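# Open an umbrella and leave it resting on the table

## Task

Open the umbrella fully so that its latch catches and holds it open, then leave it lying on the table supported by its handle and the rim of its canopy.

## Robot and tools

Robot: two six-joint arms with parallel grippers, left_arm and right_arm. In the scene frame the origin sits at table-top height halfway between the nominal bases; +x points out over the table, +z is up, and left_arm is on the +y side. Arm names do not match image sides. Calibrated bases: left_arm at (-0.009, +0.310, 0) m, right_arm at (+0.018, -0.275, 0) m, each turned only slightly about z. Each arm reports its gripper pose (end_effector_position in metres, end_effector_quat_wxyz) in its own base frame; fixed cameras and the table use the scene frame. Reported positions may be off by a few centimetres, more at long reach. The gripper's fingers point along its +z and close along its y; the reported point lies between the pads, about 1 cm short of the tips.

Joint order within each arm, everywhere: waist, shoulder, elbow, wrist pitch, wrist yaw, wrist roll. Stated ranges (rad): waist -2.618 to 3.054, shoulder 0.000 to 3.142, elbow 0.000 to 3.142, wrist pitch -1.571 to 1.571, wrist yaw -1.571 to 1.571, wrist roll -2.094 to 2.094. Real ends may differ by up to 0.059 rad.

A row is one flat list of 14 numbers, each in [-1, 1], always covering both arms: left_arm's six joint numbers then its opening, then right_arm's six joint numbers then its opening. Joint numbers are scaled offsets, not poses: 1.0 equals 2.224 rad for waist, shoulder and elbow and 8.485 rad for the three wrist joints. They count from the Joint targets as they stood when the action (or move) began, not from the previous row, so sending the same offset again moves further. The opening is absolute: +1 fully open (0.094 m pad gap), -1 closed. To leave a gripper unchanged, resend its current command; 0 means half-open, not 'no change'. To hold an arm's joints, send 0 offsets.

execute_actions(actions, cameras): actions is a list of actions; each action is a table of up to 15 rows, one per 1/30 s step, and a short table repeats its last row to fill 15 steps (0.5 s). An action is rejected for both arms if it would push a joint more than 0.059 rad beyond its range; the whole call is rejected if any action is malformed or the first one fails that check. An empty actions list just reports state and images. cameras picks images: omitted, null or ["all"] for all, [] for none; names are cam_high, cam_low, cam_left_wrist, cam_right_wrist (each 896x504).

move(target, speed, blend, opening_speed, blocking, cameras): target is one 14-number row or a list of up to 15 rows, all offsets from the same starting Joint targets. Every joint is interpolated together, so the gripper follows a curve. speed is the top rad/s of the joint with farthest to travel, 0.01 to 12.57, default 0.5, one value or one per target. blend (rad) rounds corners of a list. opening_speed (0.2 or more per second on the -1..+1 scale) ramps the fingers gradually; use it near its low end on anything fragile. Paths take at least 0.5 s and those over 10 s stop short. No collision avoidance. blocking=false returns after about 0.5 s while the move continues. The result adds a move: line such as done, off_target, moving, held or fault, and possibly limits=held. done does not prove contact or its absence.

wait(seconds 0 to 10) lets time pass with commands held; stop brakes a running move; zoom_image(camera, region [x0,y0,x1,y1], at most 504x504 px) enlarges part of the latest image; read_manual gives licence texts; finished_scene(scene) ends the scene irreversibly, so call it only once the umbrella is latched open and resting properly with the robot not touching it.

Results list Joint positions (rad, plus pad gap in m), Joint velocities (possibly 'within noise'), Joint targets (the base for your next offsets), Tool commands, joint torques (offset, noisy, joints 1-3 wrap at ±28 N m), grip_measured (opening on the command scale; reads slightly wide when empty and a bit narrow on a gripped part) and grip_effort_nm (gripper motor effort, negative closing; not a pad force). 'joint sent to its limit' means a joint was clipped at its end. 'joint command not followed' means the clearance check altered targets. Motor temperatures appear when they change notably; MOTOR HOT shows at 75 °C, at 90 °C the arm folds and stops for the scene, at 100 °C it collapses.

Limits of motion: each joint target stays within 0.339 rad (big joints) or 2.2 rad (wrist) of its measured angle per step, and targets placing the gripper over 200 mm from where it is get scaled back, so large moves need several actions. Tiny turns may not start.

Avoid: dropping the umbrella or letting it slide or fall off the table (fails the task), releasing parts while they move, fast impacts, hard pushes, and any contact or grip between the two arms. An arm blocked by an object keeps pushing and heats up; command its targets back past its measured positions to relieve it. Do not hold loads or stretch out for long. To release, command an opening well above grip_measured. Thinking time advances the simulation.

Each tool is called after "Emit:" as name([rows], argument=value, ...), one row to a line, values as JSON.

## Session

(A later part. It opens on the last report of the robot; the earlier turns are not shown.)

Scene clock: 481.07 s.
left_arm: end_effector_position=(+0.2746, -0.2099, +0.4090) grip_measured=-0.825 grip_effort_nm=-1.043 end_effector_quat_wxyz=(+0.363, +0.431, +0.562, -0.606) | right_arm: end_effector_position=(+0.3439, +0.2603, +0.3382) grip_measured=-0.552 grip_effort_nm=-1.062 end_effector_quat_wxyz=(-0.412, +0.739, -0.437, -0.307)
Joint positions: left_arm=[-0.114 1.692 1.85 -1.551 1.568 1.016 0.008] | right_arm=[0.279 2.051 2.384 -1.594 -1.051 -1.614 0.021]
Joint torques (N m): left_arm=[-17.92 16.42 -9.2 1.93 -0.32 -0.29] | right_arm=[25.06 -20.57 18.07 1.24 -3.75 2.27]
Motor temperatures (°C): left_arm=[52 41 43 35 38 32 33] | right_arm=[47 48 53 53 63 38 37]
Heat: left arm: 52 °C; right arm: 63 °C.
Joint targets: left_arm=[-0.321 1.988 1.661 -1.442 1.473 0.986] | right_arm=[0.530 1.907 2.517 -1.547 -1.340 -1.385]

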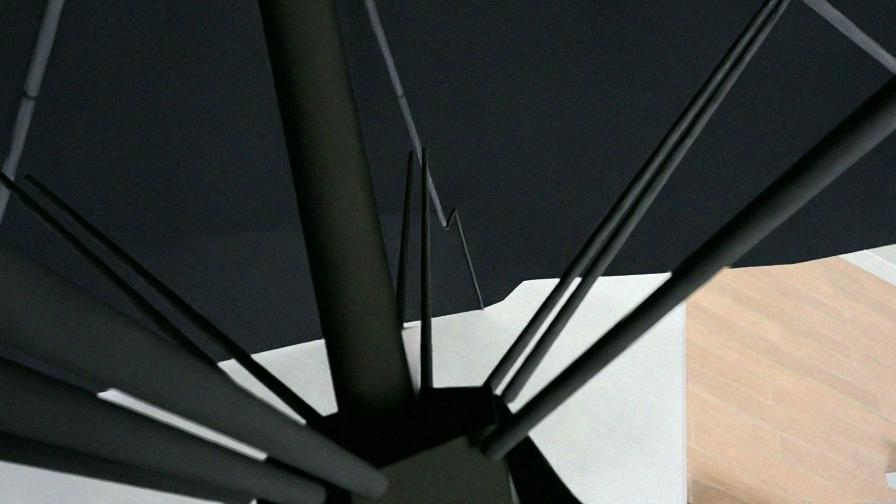

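Emit:
move(target=[0.03,0,0.03,0.04,0.0,0,-1,-0.02,-0.0,-0.0,-0.003,0.005,-0.02,-1], speed=0.4)

Scene clock: 486.27 s.
left_arm: end_effector_position=(+0.2831, -0.2129, +0.4138) grip_measured=-0.827 grip_effort_nm=-1.033 end_effector_quat_wxyz=(+0.393, +0.461, +0.537, -0.587) | right_arm: end_effector_position=(+0.3482, +0.2544, +0.3412) grip_measured=-0.552 grip_effort_nm=-1.062 end_effector_quat_wxyz=(-0.420, +0.735, -0.438, -0.303)
Joint positions: left_arm=[-0.121 1.692 1.859 -1.401 1.568 0.963 0.008] | right_arm=[0.26 2.051 2.39 -1.594 -1.061 -1.621 0.021]
Joint torques (N m): left_arm=[-11.56 16.25 -4.27 4.14 -0.34 0.32] | right_arm=[22.54 -20.52 17.48 1.08 -3.2 0.67]
Motor temperatures (°C): left_arm=[51 43 42 37 37 32 33] | right_arm=[48 51 53 52 63 40 37]
Heat: left arm: 51 °C; right arm: 63 °C.
Joint targets: left_arm=[-0.254 1.988 1.728 -1.103 1.473 0.986] | right_arm=[0.486 1.907 2.517 -1.566 -1.298 -1.555]
move: off_target (left_arm, right_arm); left_arm: the wrist pitch is farthest, 0.299 rad from its target; right_arm: the wrist yaw is farthest, 0.237 rad from its target

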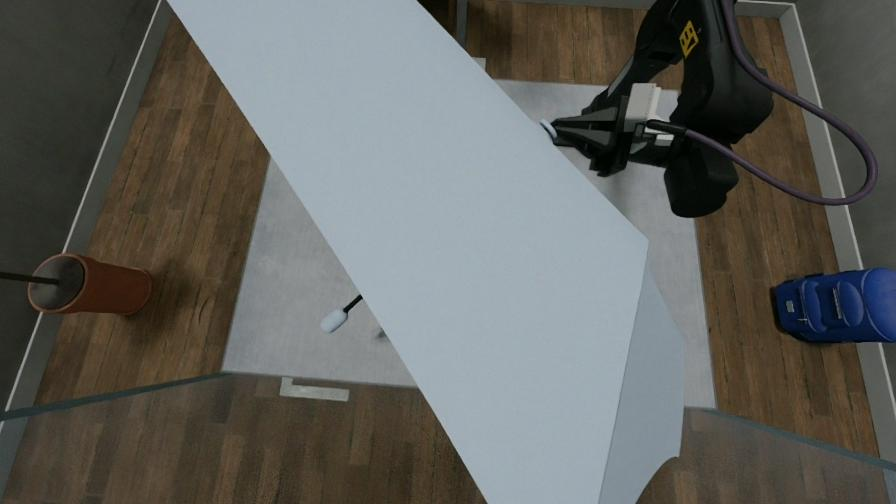

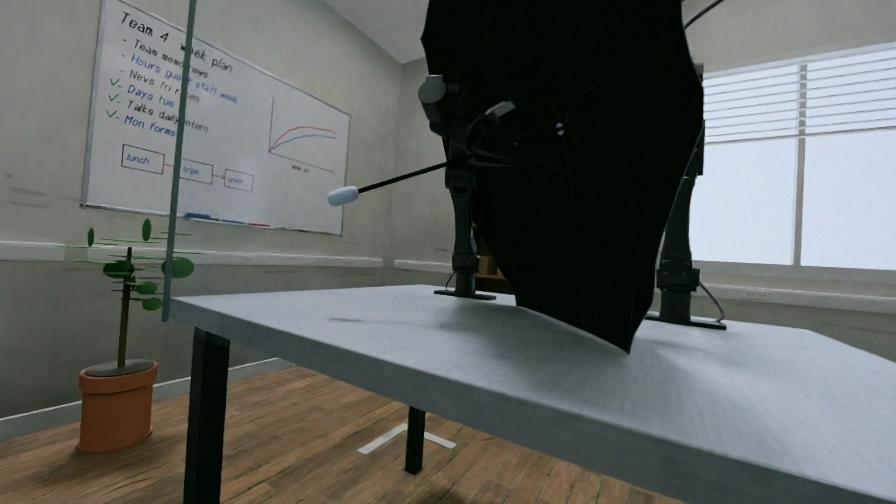

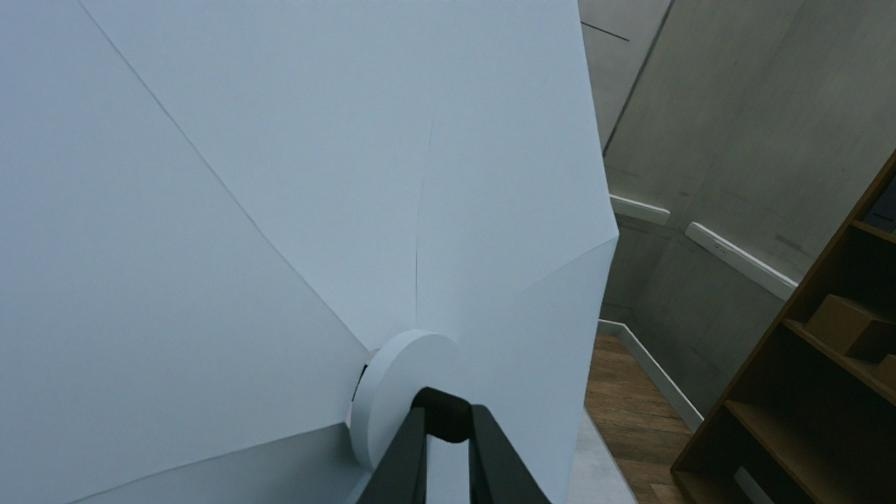

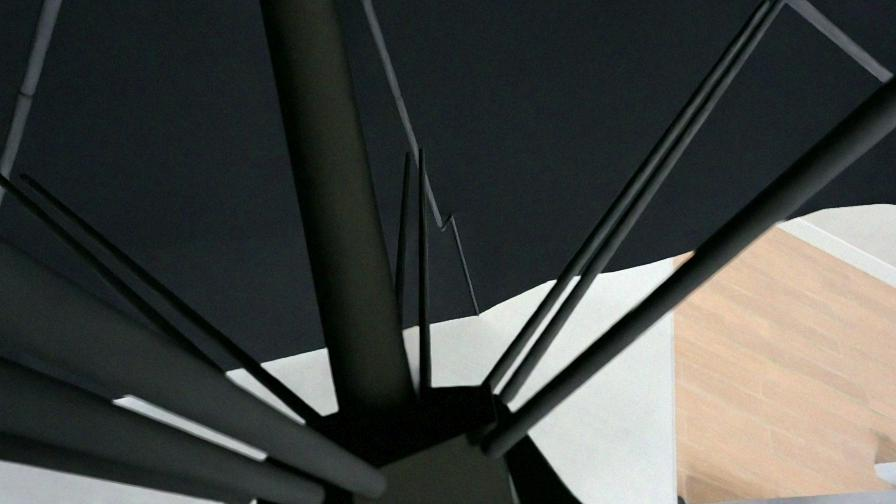

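Emit:
zoom_image(camera="cam_right_wrist", region=[250, 250, 560, 480])

Emit:
zoom_image(camera="cam_low", region=[410, 60, 640, 220])

Scaled by 1.626 (camera's finer frame: 1280x720).

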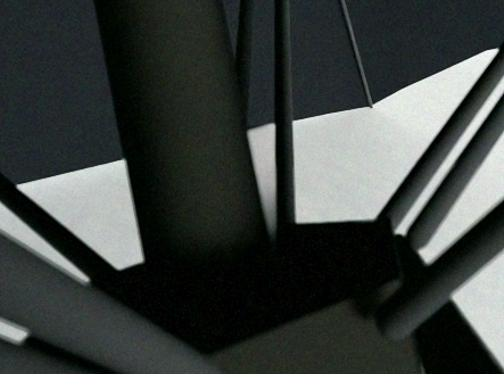

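Scaled by 2.191 (camera's finer frame: 1280x720).

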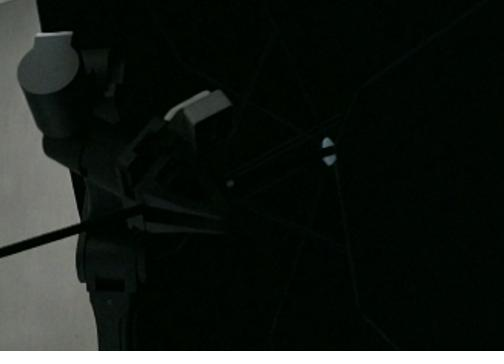

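Emit:
move([
  [0.06,-0.1385,0.055,-0.037,0.007,0,-1,-0.094,0.05,-0.0526,0,0.023,-0.007,-1],
  [0.05,-0.05,0.15,-0.038,0.007,0,-1,-0.094,0.05,-0.0526,0,0.023,0.045,-1],
], speed=0.3)

Scene clock: 494.93 s.
left_arm: end_effector_position=(+0.2877, -0.2088, +0.4493) grip_measured=-0.852 grip_effort_nm=-1.038 end_effector_quat_wxyz=(+0.415, +0.473, +0.526, -0.573) | right_arm: end_effector_position=(+0.3524, +0.2542, +0.3536) grip_measured=-0.523 grip_effort_nm=-1.072 end_effector_quat_wxyz=(-0.425, +0.689, -0.473, -0.346)
Joint positions: left_arm=[-0.106 1.764 2.097 -1.527 1.571 0.982 0.007] | right_arm=[0.242 2.051 2.39 -1.559 -1.132 -1.473 0.022]
Joint torques (N m): left_arm=[-3.19 1.72 2.97 2.1 0.19 0.08] | right_arm=[3.48 -11.48 6.78 0.81 -0.23 2.95]
Motor temperatures (°C): left_arm=[48 43 41 42 37 32 33] | right_arm=[47 53 51 51 60 40 37]
Heat: left arm: 48 °C; right arm: 60 °C.
Joint targets: left_arm=[-0.143 1.877 2.062 -1.425 1.532 0.986] | right_arm=[0.277 2.018 2.400 -1.566 -1.103 -1.173]
move: off_target (left_arm, right_arm); left_arm: the shoulder is farthest, 0.113 rad from its target; right_arm: the wrist roll is farthest, 0.299 rad from its target

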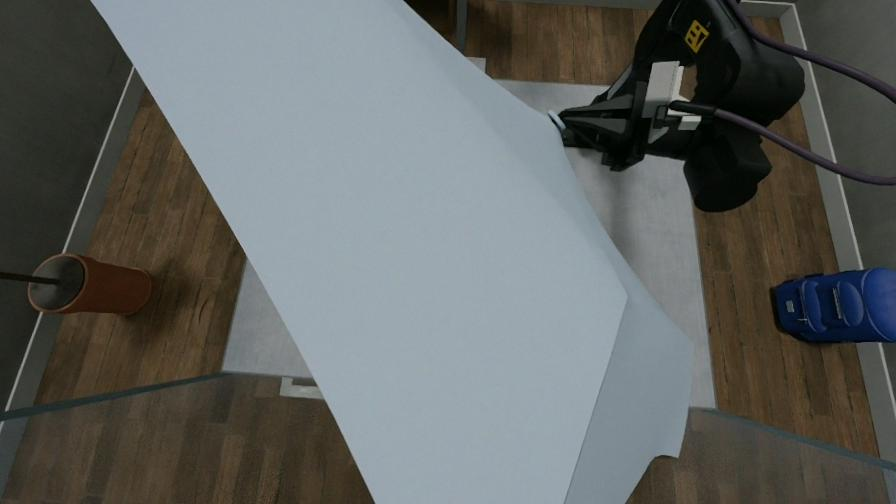

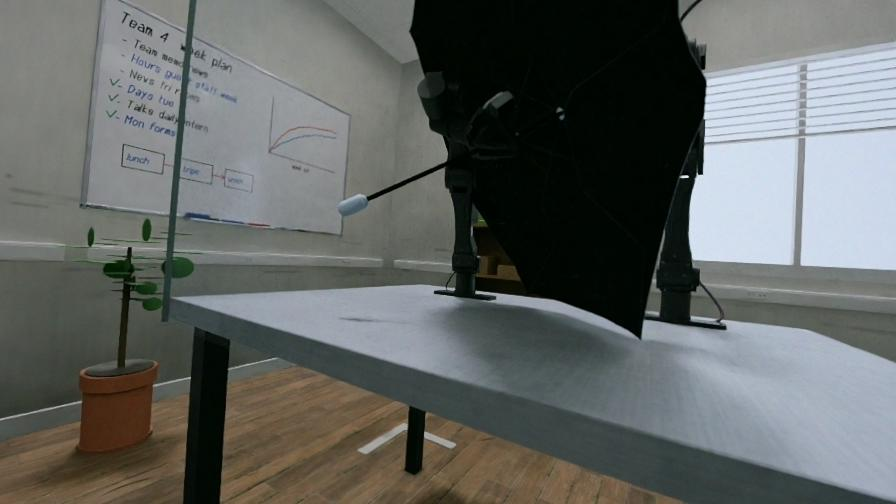

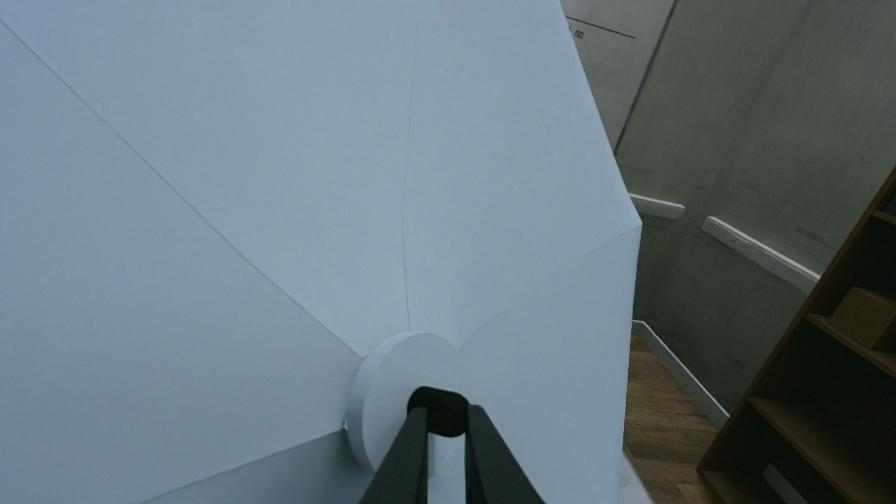

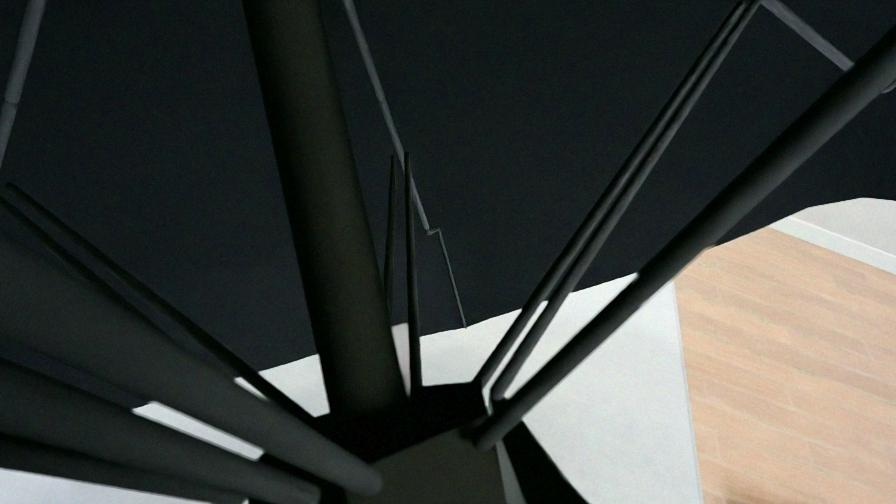

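Emit:
execute_actions([
  [[-0.045,0.04,0.008,0,0,0,-1,0.05,-0.01,0.03,0,-0.02,-0.035,-1]],
  [[-0.05,0.04,0.008,0,0,0,-1,0.05,-0.01,0.03,0,-0.02,0,-1]],
  [[0,0,0,0,0,0,-1,0,0,0,0,0,0.03,-1],[0,0,0,0,0,0,-1,0,0,0,0,0,0.03,-1],[0,0,0,0,0,0,-1,0,0,0,0,0,0.03,-1],[0,0,0,0,0,0,-1,0,0,0,0,0,-0.03,-1],[0,0,0,0,0,0,-1,0,0,0,0,0,-0.03,-1],[0,0,0,0,0,0,-1,0,0,0,0,0,-0.03,-1],[0,0,0,0,0,0,-1,0,0,0,0,0,0.03,-1],[0,0,0,0,0,0,-1,0,0,0,0,0,0.03,-1],[0,0,0,0,0,0,-1,0,0,0,0,0,0.03,-1],[0,0,0,0,0,0,-1,0,0,0,0,0,-0.03,-1],[0,0,0,0,0,0,-1,0,0,0,0,0,-0.03,-1],[0,0,0,0,0,0,-1,0,0,0,0,0,-0.03,-1],[0,0,0,0,0,0,-1,0,0,0,0,0,0,-1]],
])

Scene clock: 501.77 s.
left_arm: end_effector_position=(+0.2819, -0.2400, +0.4454) grip_measured=-0.865 grip_effort_nm=-1.028 end_effector_quat_wxyz=(-0.379, -0.493, -0.507, +0.597) | right_arm: end_effector_position=(+0.3414, +0.2571, +0.3789) grip_measured=-0.475 grip_effort_nm=-1.057 end_effector_quat_wxyz=(-0.473, +0.707, -0.400, -0.341)
Joint positions: left_arm=[-0.206 1.846 2.19 -1.581 1.571 1.003 0.006] | right_arm=[0.24 2.051 2.442 -1.594 -1.22 -1.613 0.025]
Joint torques (N m): left_arm=[-12.83 8.55 -1.7 2.62 0.19 -0.15] | right_arm=[25.76 -14.94 13.94 1.11 -3.06 1.41]
Motor temperatures (°C): left_arm=[45 41 40 42 37 32 33] | right_arm=[45 51 49 50 57 44 38]
Heat: left arm: 45 °C; right arm: 57 °C.
Joint targets: left_arm=[-0.354 2.055 2.097 -1.425 1.532 0.986] | right_arm=[0.499 1.974 2.534 -1.566 -1.442 -1.470]

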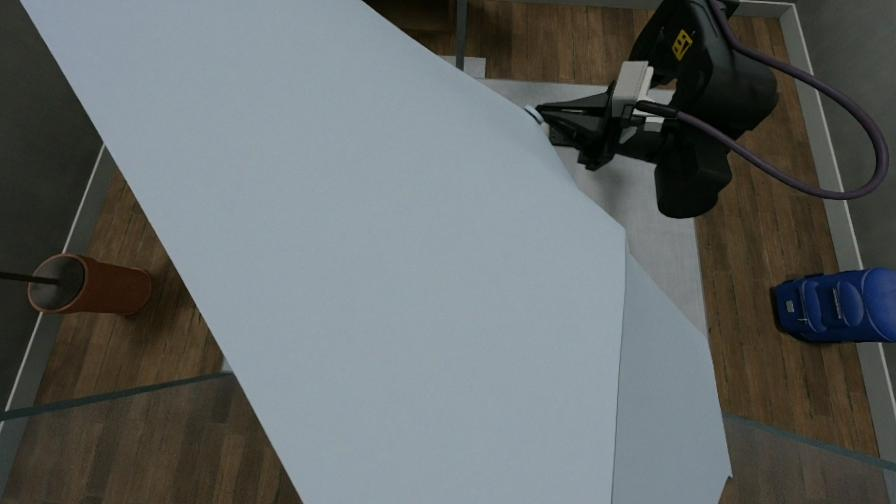

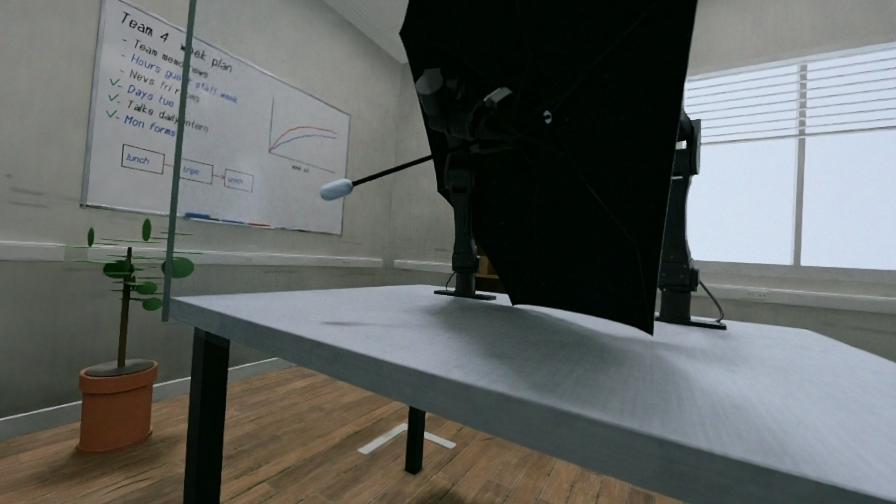

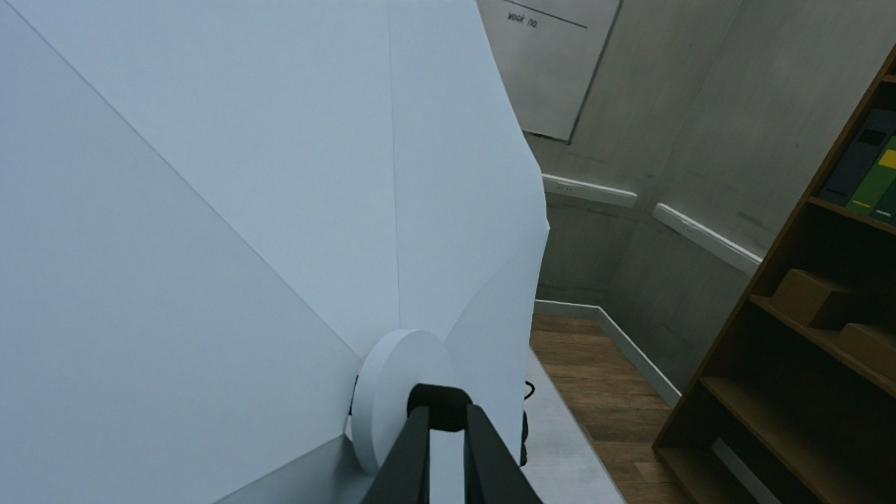

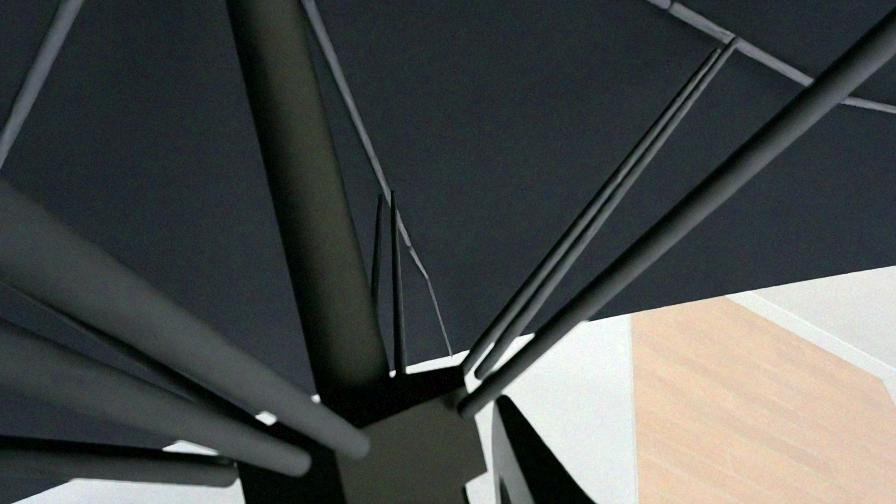

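Emit:
execute_actions([
  [[-0.02,0.01,0,0,0,0,-1,0,-0.01,0.02,0,-0.008,0.03,-1],[-0.02,0.01,0,0,0,0,-1,0,-0.01,0.02,0,-0.008,0.03,-1],[-0.02,0.01,0,0,0,0,-1,0,-0.01,0.02,0,-0.008,0.03,-1],[-0.02,0.01,0,0,0,0,-1,0,-0.01,0.02,0,-0.008,-0.03,-1],[-0.02,0.01,0,0,0,0,-1,0,-0.01,0.02,0,-0.008,-0.03,-1],[-0.02,0.01,0,0,0,0,-1,0,-0.01,0.02,0,-0.008,-0.03,-1],[-0.02,0.01,0,0,0,0,-1,0,-0.01,0.02,0,-0.008,0.03,-1],[-0.02,0.01,0,0,0,0,-1,0,-0.01,0.02,0,-0.008,0.03,-1],[-0.02,0.01,0,0,0,0,-1,0,-0.01,0.02,0,-0.008,0.03,-1],[-0.02,0.01,0,0,0,0,-1,0,-0.01,0.02,0,-0.008,-0.03,-1],[-0.02,0.01,0,0,0,0,-1,0,-0.01,0.02,0,-0.008,-0.03,-1],[-0.02,0.01,0,0,0,0,-1,0,-0.01,0.02,0,-0.008,-0.03,-1],[-0.02,0.01,0,0,0,0,-1,0,-0.01,0.02,0,-0.008,-0.01,-1]],
])

Scene clock: 505.23 s.
left_arm: end_effector_position=(+0.2819, -0.2427, +0.4479) grip_measured=-0.870 grip_effort_nm=-1.038 end_effector_quat_wxyz=(+0.388, +0.505, +0.495, -0.591) | right_arm: end_effector_position=(+0.3390, +0.2585, +0.3881) grip_measured=-0.463 grip_effort_nm=-1.057 end_effector_quat_wxyz=(-0.481, +0.710, -0.391, -0.333)
Joint positions: left_arm=[-0.214 1.849 2.201 -1.551 1.571 1.003 0.006] | right_arm=[0.245 2.051 2.479 -1.594 -1.22 -1.605 0.025]
Joint torques (N m): left_arm=[-15.98 10.13 -2.54 2.36 0.19 -0.15] | right_arm=[25.29 -16.68 14.58 1.17 -3.83 0.51]
Motor temperatures (°C): left_arm=[46 41 40 42 37 32 33] | right_arm=[46 52 48 49 57 43 38]
Heat: left arm: 46 °C; right arm: 57 °C.
Joint targets: left_arm=[-0.399 2.077 2.097 -1.425 1.532 0.986] | right_arm=[0.499 1.952 2.578 -1.566 -1.510 -1.555]

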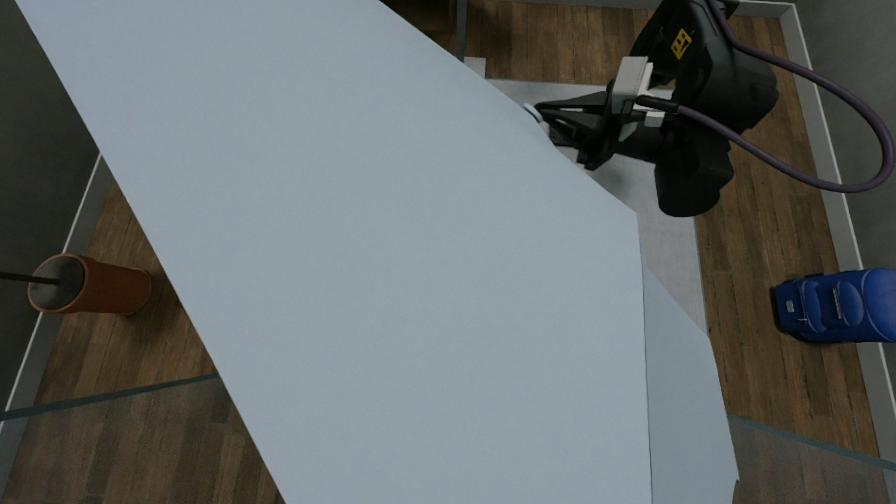

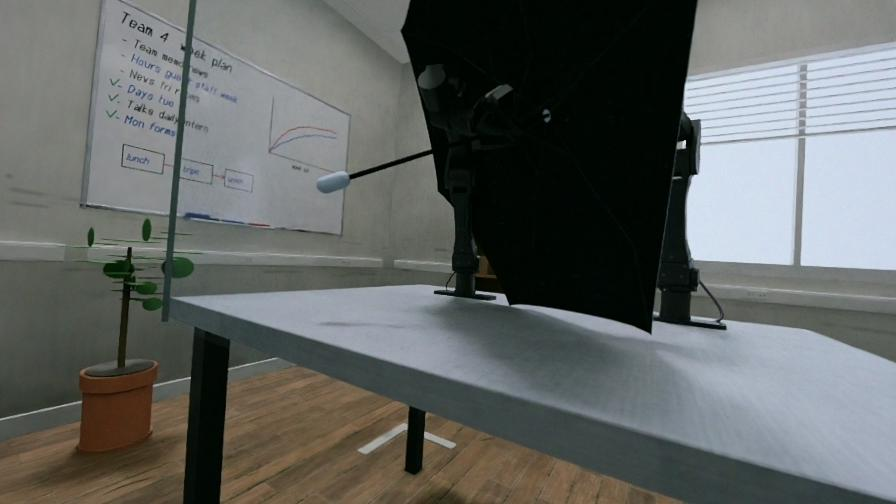

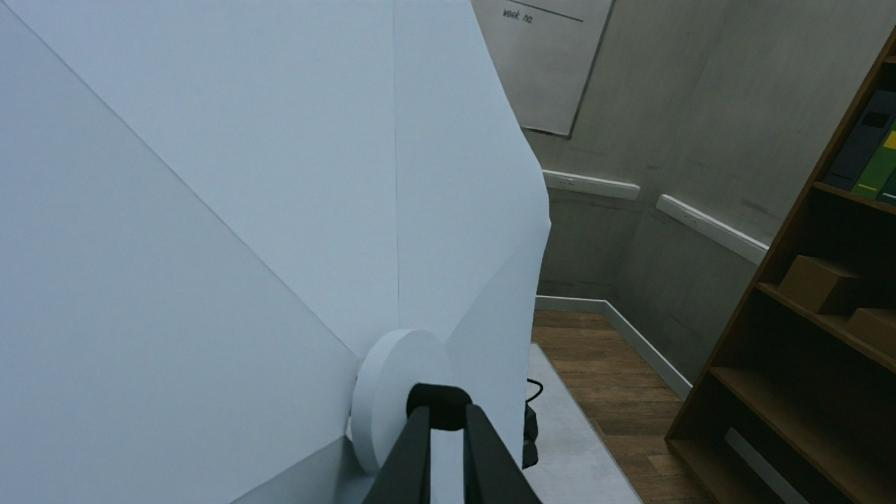

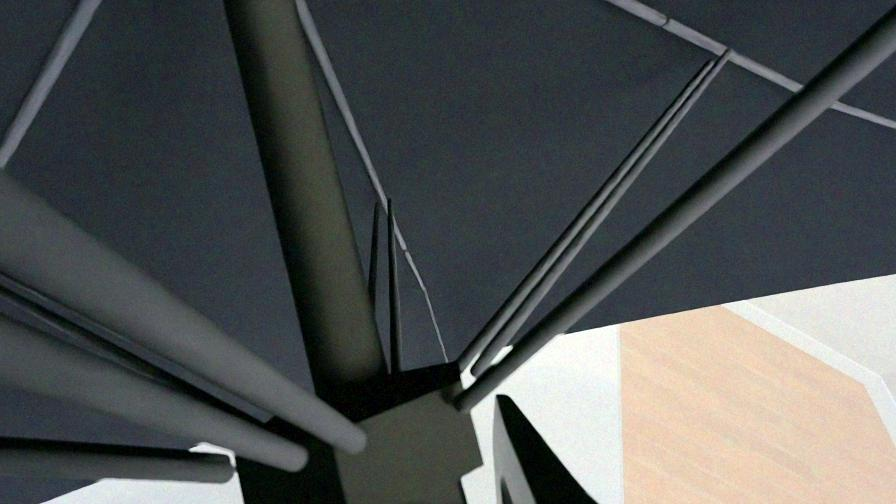

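Emit:
execute_actions([
  [[-0.01,0.03,0,0,0,0,-1,0.01,-0.01,0.02,0,0,0.03,-1],[-0.01,0.03,0,0,0,0,-1,0.01,-0.01,0.02,0,0,0.03,-1],[-0.01,0.03,0,0,0,0,-1,0.01,-0.01,0.02,0,0,0.03,-1],[-0.01,0.03,0,0,0,0,-1,0.01,-0.01,0.02,0,0,-0.03,-1],[-0.01,0.03,0,0,0,0,-1,0.01,-0.01,0.02,0,0,-0.03,-1],[-0.01,0.03,0,0,0,0,-1,0.01,-0.01,0.02,0,0,-0.03,-1],[-0.01,0.03,0,0,0,0,-1,0.01,-0.01,0.02,0,0,-0.0,-1]],
  [[0,0.02,0,0,0,0,-1,0.01,-0.01,0.02,0,0,0.03,-1],[0,0.02,0,0,0,0,-1,0.01,-0.01,0.02,0,0,0.03,-1],[0,0.02,0,0,0,0,-1,0.01,-0.01,0.02,0,0,0.03,-1],[0,0.02,0,0,0,0,-1,0.01,-0.01,0.02,0,0,-0.03,-1],[0,0.02,0,0,0,0,-1,0.01,-0.01,0.02,0,0,-0.03,-1],[0,0.02,0,0,0,0,-1,0.01,-0.01,0.02,0,0,-0.03,-1],[0,0.02,0,0,0,0,-1,0.01,-0.01,0.02,0,0,-0.0,-1]],
], cameras=["cam_right_wrist","cam_left_wrist"])

Scene clock: 509.57 s.
left_arm: end_effector_position=(+0.2627, -0.2758, +0.4328) grip_measured=-0.994 grip_effort_nm=-0.325 end_effector_quat_wxyz=(+0.344, +0.524, +0.475, -0.617) | right_arm: end_effector_position=(+0.3326, +0.2621, +0.4035) grip_measured=-0.469 grip_effort_nm=-1.062 end_effector_quat_wxyz=(-0.485, +0.718, -0.389, -0.314)
Joint positions: left_arm=[-0.326 1.889 2.195 -1.6 1.571 1.066 0] | right_arm=[0.264 2.046 2.554 -1.594 -1.186 -1.555 0.025]
Joint torques (N m): left_arm=[-8.25 15.2 -1.99 2.76 0.22 -0.87] | right_arm=[26.33 -19.1 15.17 1.26 -3.96 0.01]
Motor temperatures (°C): left_arm=[46 41 40 42 37 32 33] | right_arm=[48 52 48 49 59 42 38]
Heat: left arm: 46 °C; right arm: 59 °C.
Joint targets: left_arm=[-0.421 2.188 2.097 -1.425 1.532 0.986] | right_arm=[0.529 1.915 2.661 -1.566 -1.493 -1.555]
Images, in order (width x height): cam_left_wrist 896x504, cam_right_wrist 896x504.

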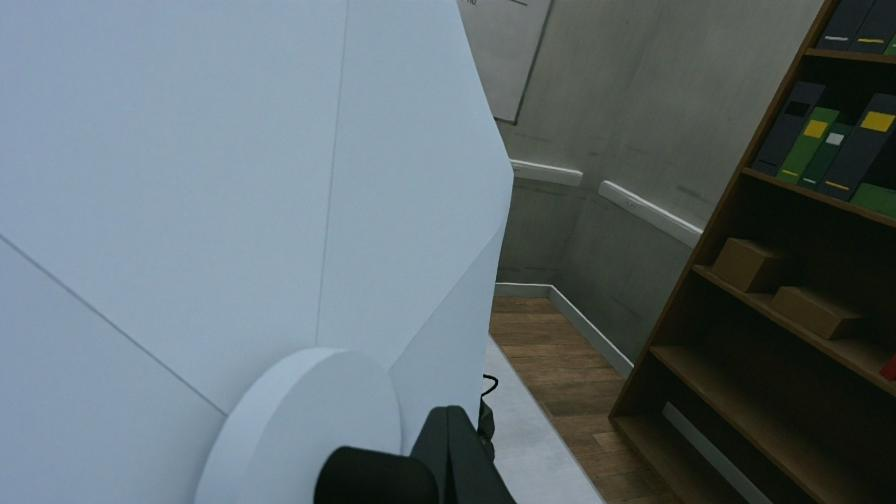

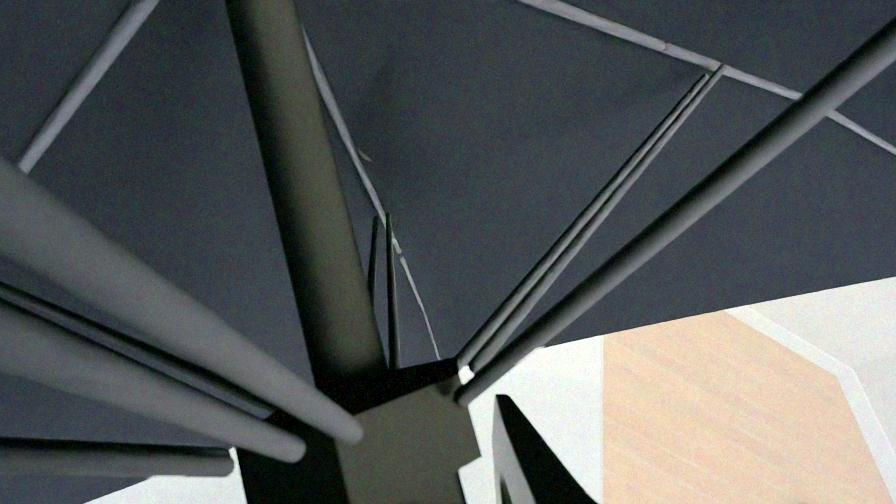

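Emit:
move([
  [0.06,-0.14,0.0,-0.01,-0.01,0,-1,-0.09,0.035,-0.035,0,0.03,0,-1],
  [0.17,-0.2,0,-0.01,-0.02,0,-1,-0.105,0.05,-0.04,0,0.034,0,-1],
], speed=0.4)

Scene clock: 515.07 s.
left_arm: end_effector_position=(+0.3087, -0.1864, +0.4261) grip_measured=-0.993 grip_effort_nm=-0.369 end_effector_quat_wxyz=(+0.426, +0.488, +0.594, -0.477) | right_arm: end_effector_position=(+0.3194, +0.2785, +0.4032) grip_measured=-0.585 grip_effort_nm=-1.038 end_effector_quat_wxyz=(-0.474, +0.724, -0.378, -0.330)
Joint positions: left_arm=[-0.041 1.746 2.114 -1.519 1.37 0.99 0] | right_arm=[0.314 2.046 2.554 -1.593 -1.184 -1.534 0.019]
Joint torques (N m): left_arm=[-0.17 -6.63 4.38 1.23 0.47 0] | right_arm=[-1.96 -10 6.99 1.26 -0.76 -0.19]
Motor temperatures (°C): left_arm=[44 42 40 43 36 32 33] | right_arm=[48 53 47 49 60 41 37]
Heat: left arm: 44 °C; right arm: 60 °C.
Joint targets: left_arm=[-0.043 1.743 2.097 -1.510 1.362 0.986] | right_arm=[0.295 2.026 2.572 -1.565 -1.204 -1.555]
move: done

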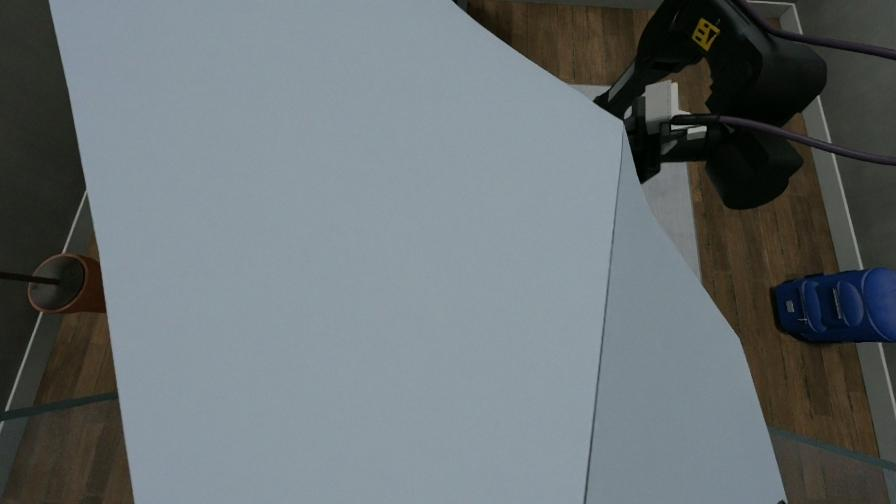

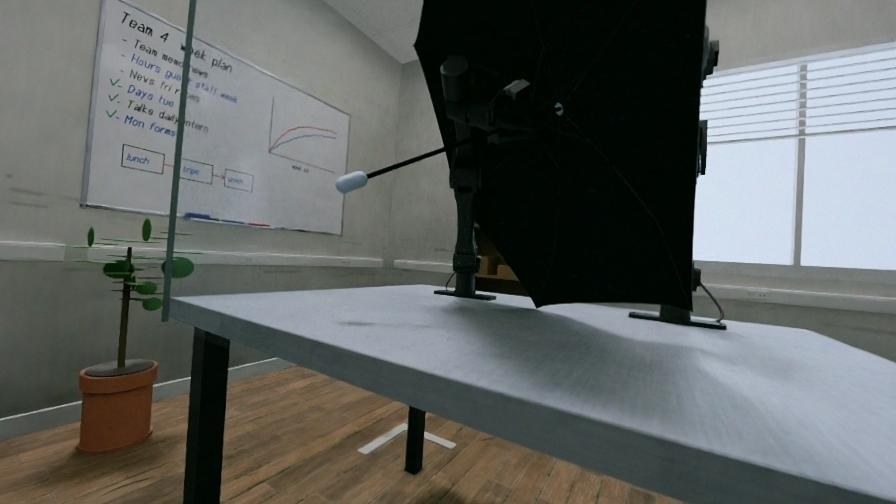

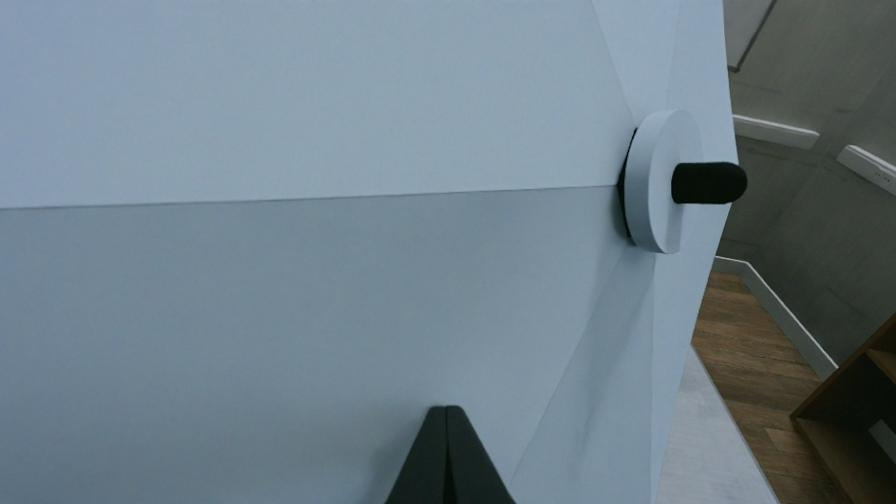

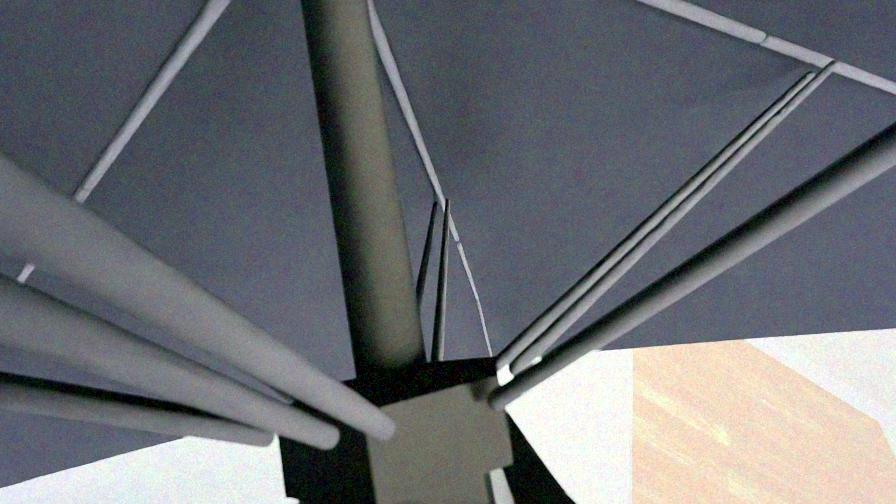

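Emit:
move([
  [0.3,-0.2,0,0,0,0,-1,0,0,0,0,0,0,-1],
  [0.3,-0.2,0,0,0,0,-1,-0.157,-0.1214,-0.4433,0.0825,0,0,-1],
], speed=0.4)

Scene clock: 526.37 s.
left_arm: end_effector_position=(+0.2285, -0.0497, +0.5227) grip_measured=-0.993 grip_effort_nm=-0.403 end_effector_quat_wxyz=(+0.638, +0.392, +0.644, -0.153) | right_arm: end_effector_position=(+0.3177, +0.2086, +0.3612) grip_measured=-0.581 grip_effort_nm=-1.062 end_effector_quat_wxyz=(+0.570, -0.616, +0.367, +0.401)
Joint positions: left_arm=[0.618 1.297 2.111 -1.504 1.351 0.99 0] | right_arm=[0.09 1.691 1.64 -1.027 -1.538 -1.498 0.02]
Joint torques (N m): left_arm=[0.57 -1.29 3.02 1.57 0.48 0] | right_arm=[-14.38 -1.99 2.33 2.42 3.16 -0.54]
Motor temperatures (°C): left_arm=[42 40 40 41 36 32 33] | right_arm=[44 49 45 49 55 39 38]
Heat: left arm: 42 °C; right arm: 55 °C.
Joint targets: left_arm=[0.624 1.298 2.097 -1.510 1.363 0.986] | right_arm=[-0.054 1.756 1.586 -0.866 -1.205 -1.555]
move: off_target (right_arm); right_arm: the wrist yaw is farthest, 0.334 rad from its target

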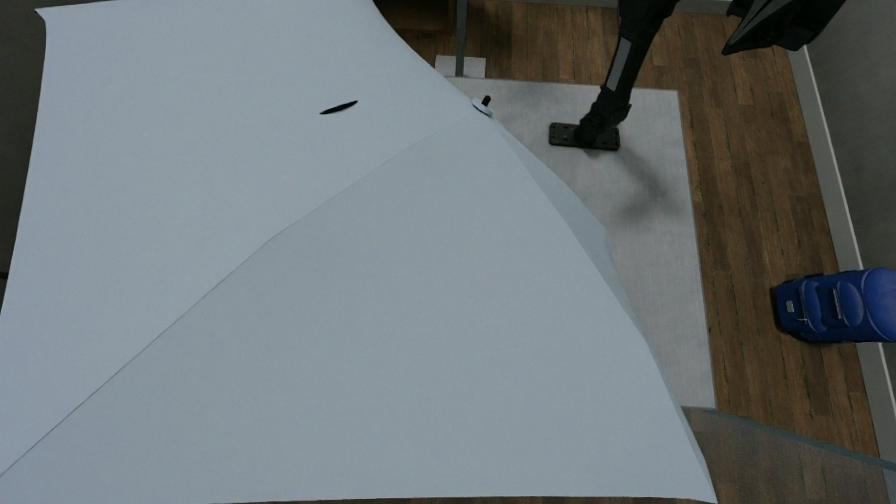

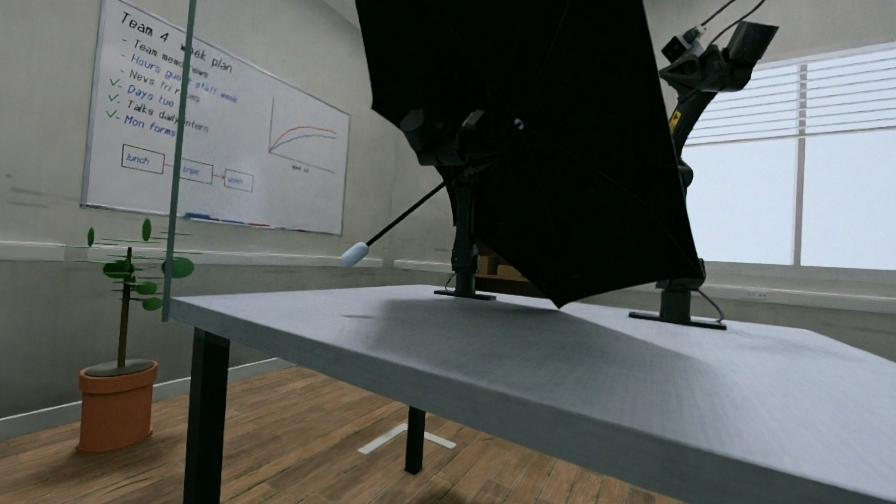

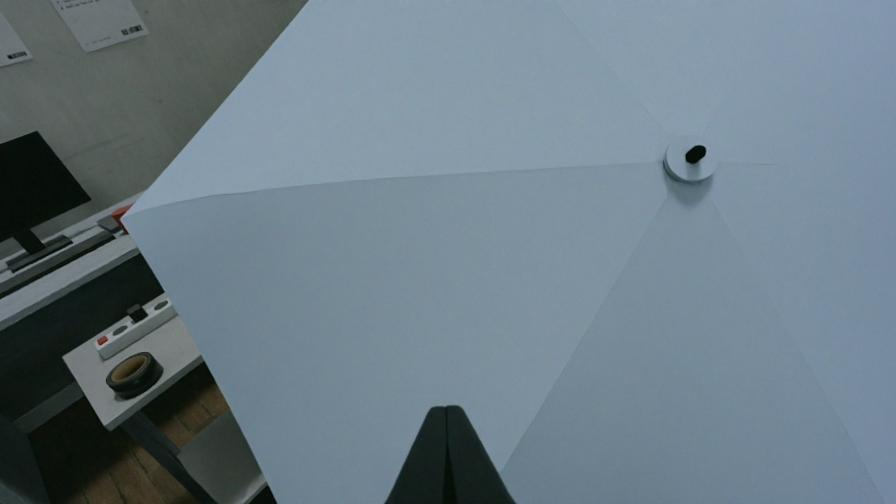

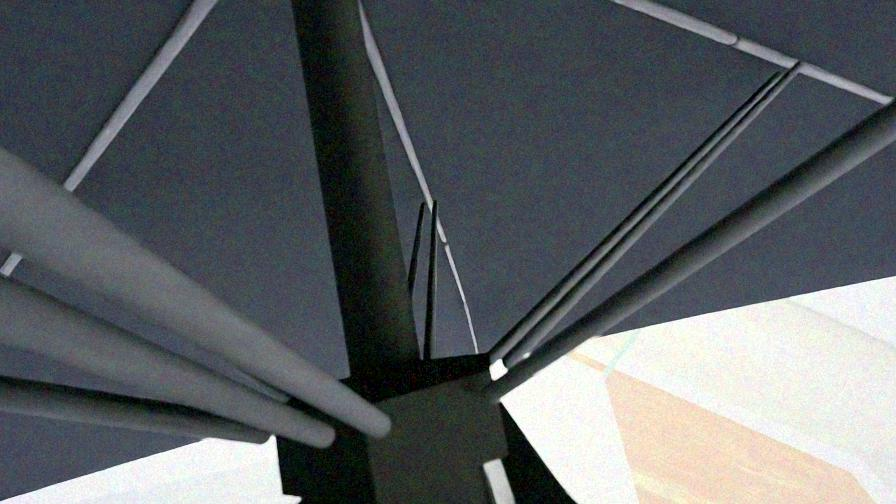

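Emit:
move(target=[0,0,0,0,0,0,-1,0.18,0,0,0,0,0,-1], speed=0.4)

Scene clock: 529.77 s.
left_arm: end_effector_position=(+0.2285, -0.0497, +0.5227) grip_measured=-0.993 grip_effort_nm=-0.398 end_effector_quat_wxyz=(+0.638, +0.392, +0.644, -0.153) | right_arm: end_effector_position=(+0.2777, +0.2858, +0.3205) grip_measured=-0.636 grip_effort_nm=-1.067 end_effector_quat_wxyz=(-0.473, +0.667, -0.360, -0.449)
Joint positions: left_arm=[0.618 1.297 2.111 -1.504 1.351 0.99 0] | right_arm=[0.34 1.731 1.613 -0.989 -1.403 -1.417 0.017]
Joint torques (N m): left_arm=[0.58 -1.29 3 1.58 0.48 0] | right_arm=[0.57 -5.35 4.66 2.08 1.64 -1.35]
Motor temperatures (°C): left_arm=[41 40 40 40 36 32 33] | right_arm=[43 48 44 50 56 39 38]
Heat: left arm: 41 °C; right arm: 56 °C.
Joint targets: left_arm=[0.624 1.298 2.097 -1.510 1.363 0.986] | right_arm=[0.346 1.756 1.586 -0.866 -1.205 -1.555]
move: off_target (right_arm); right_arm: the wrist yaw is farthest, 0.198 rad from its target

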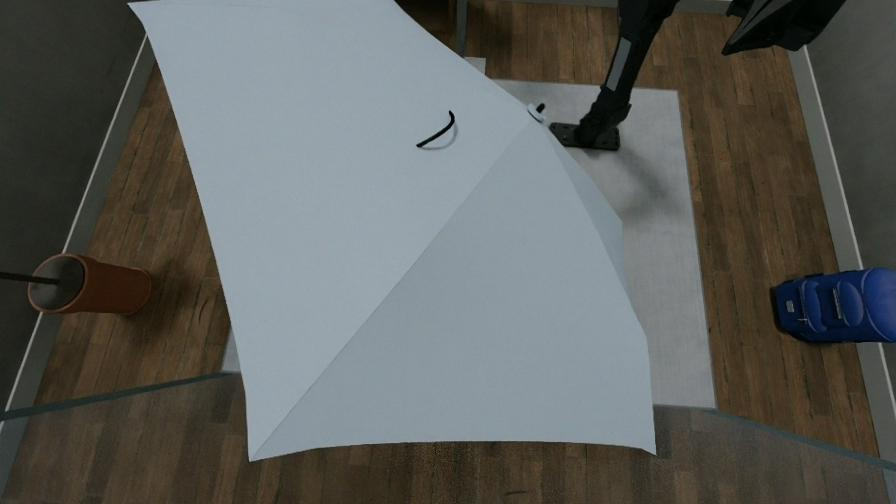

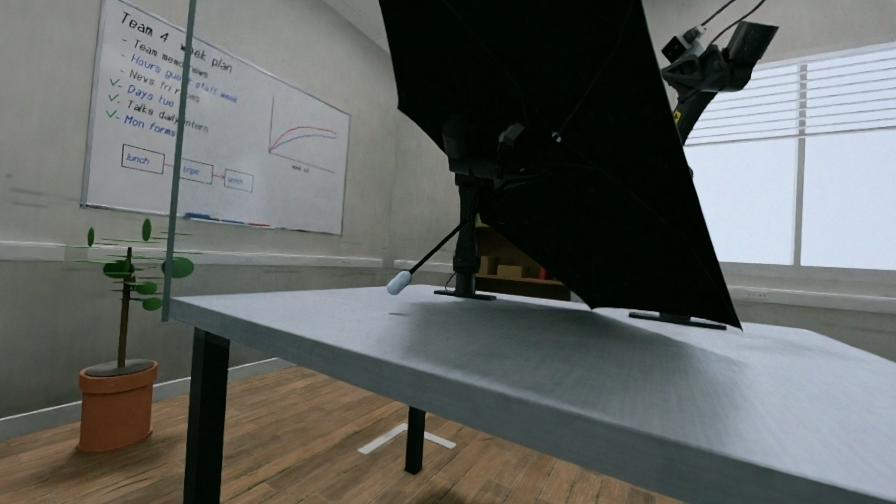

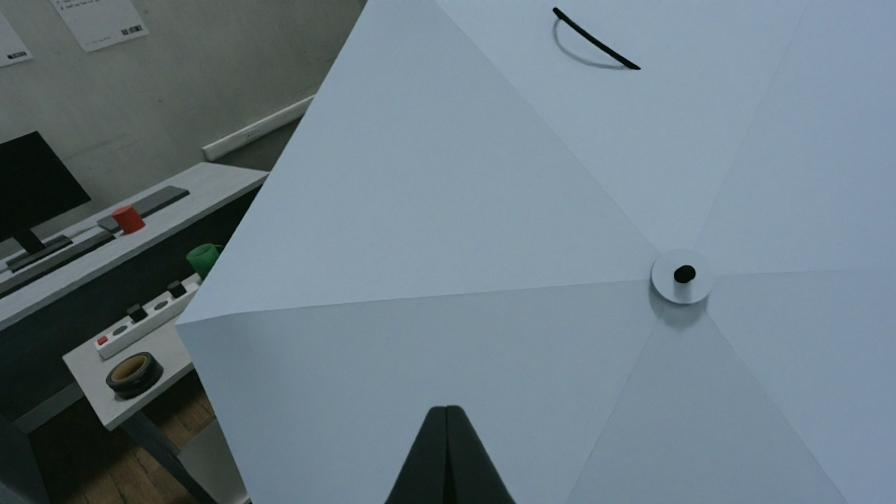

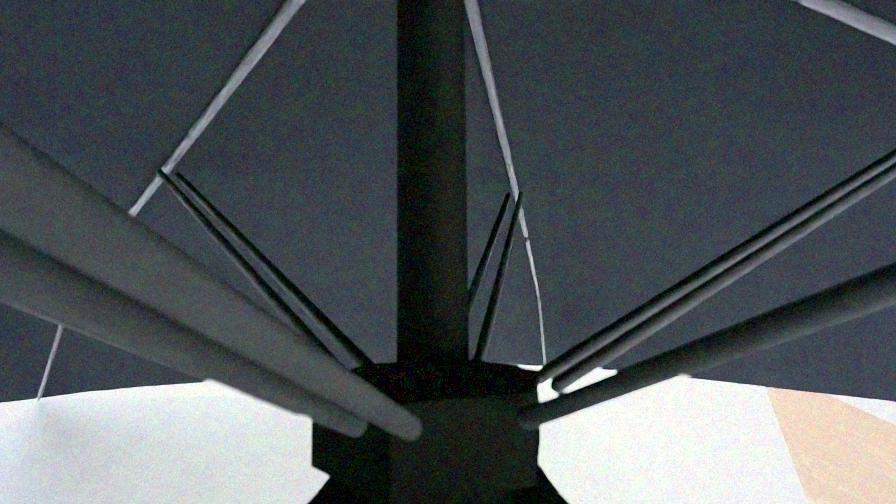

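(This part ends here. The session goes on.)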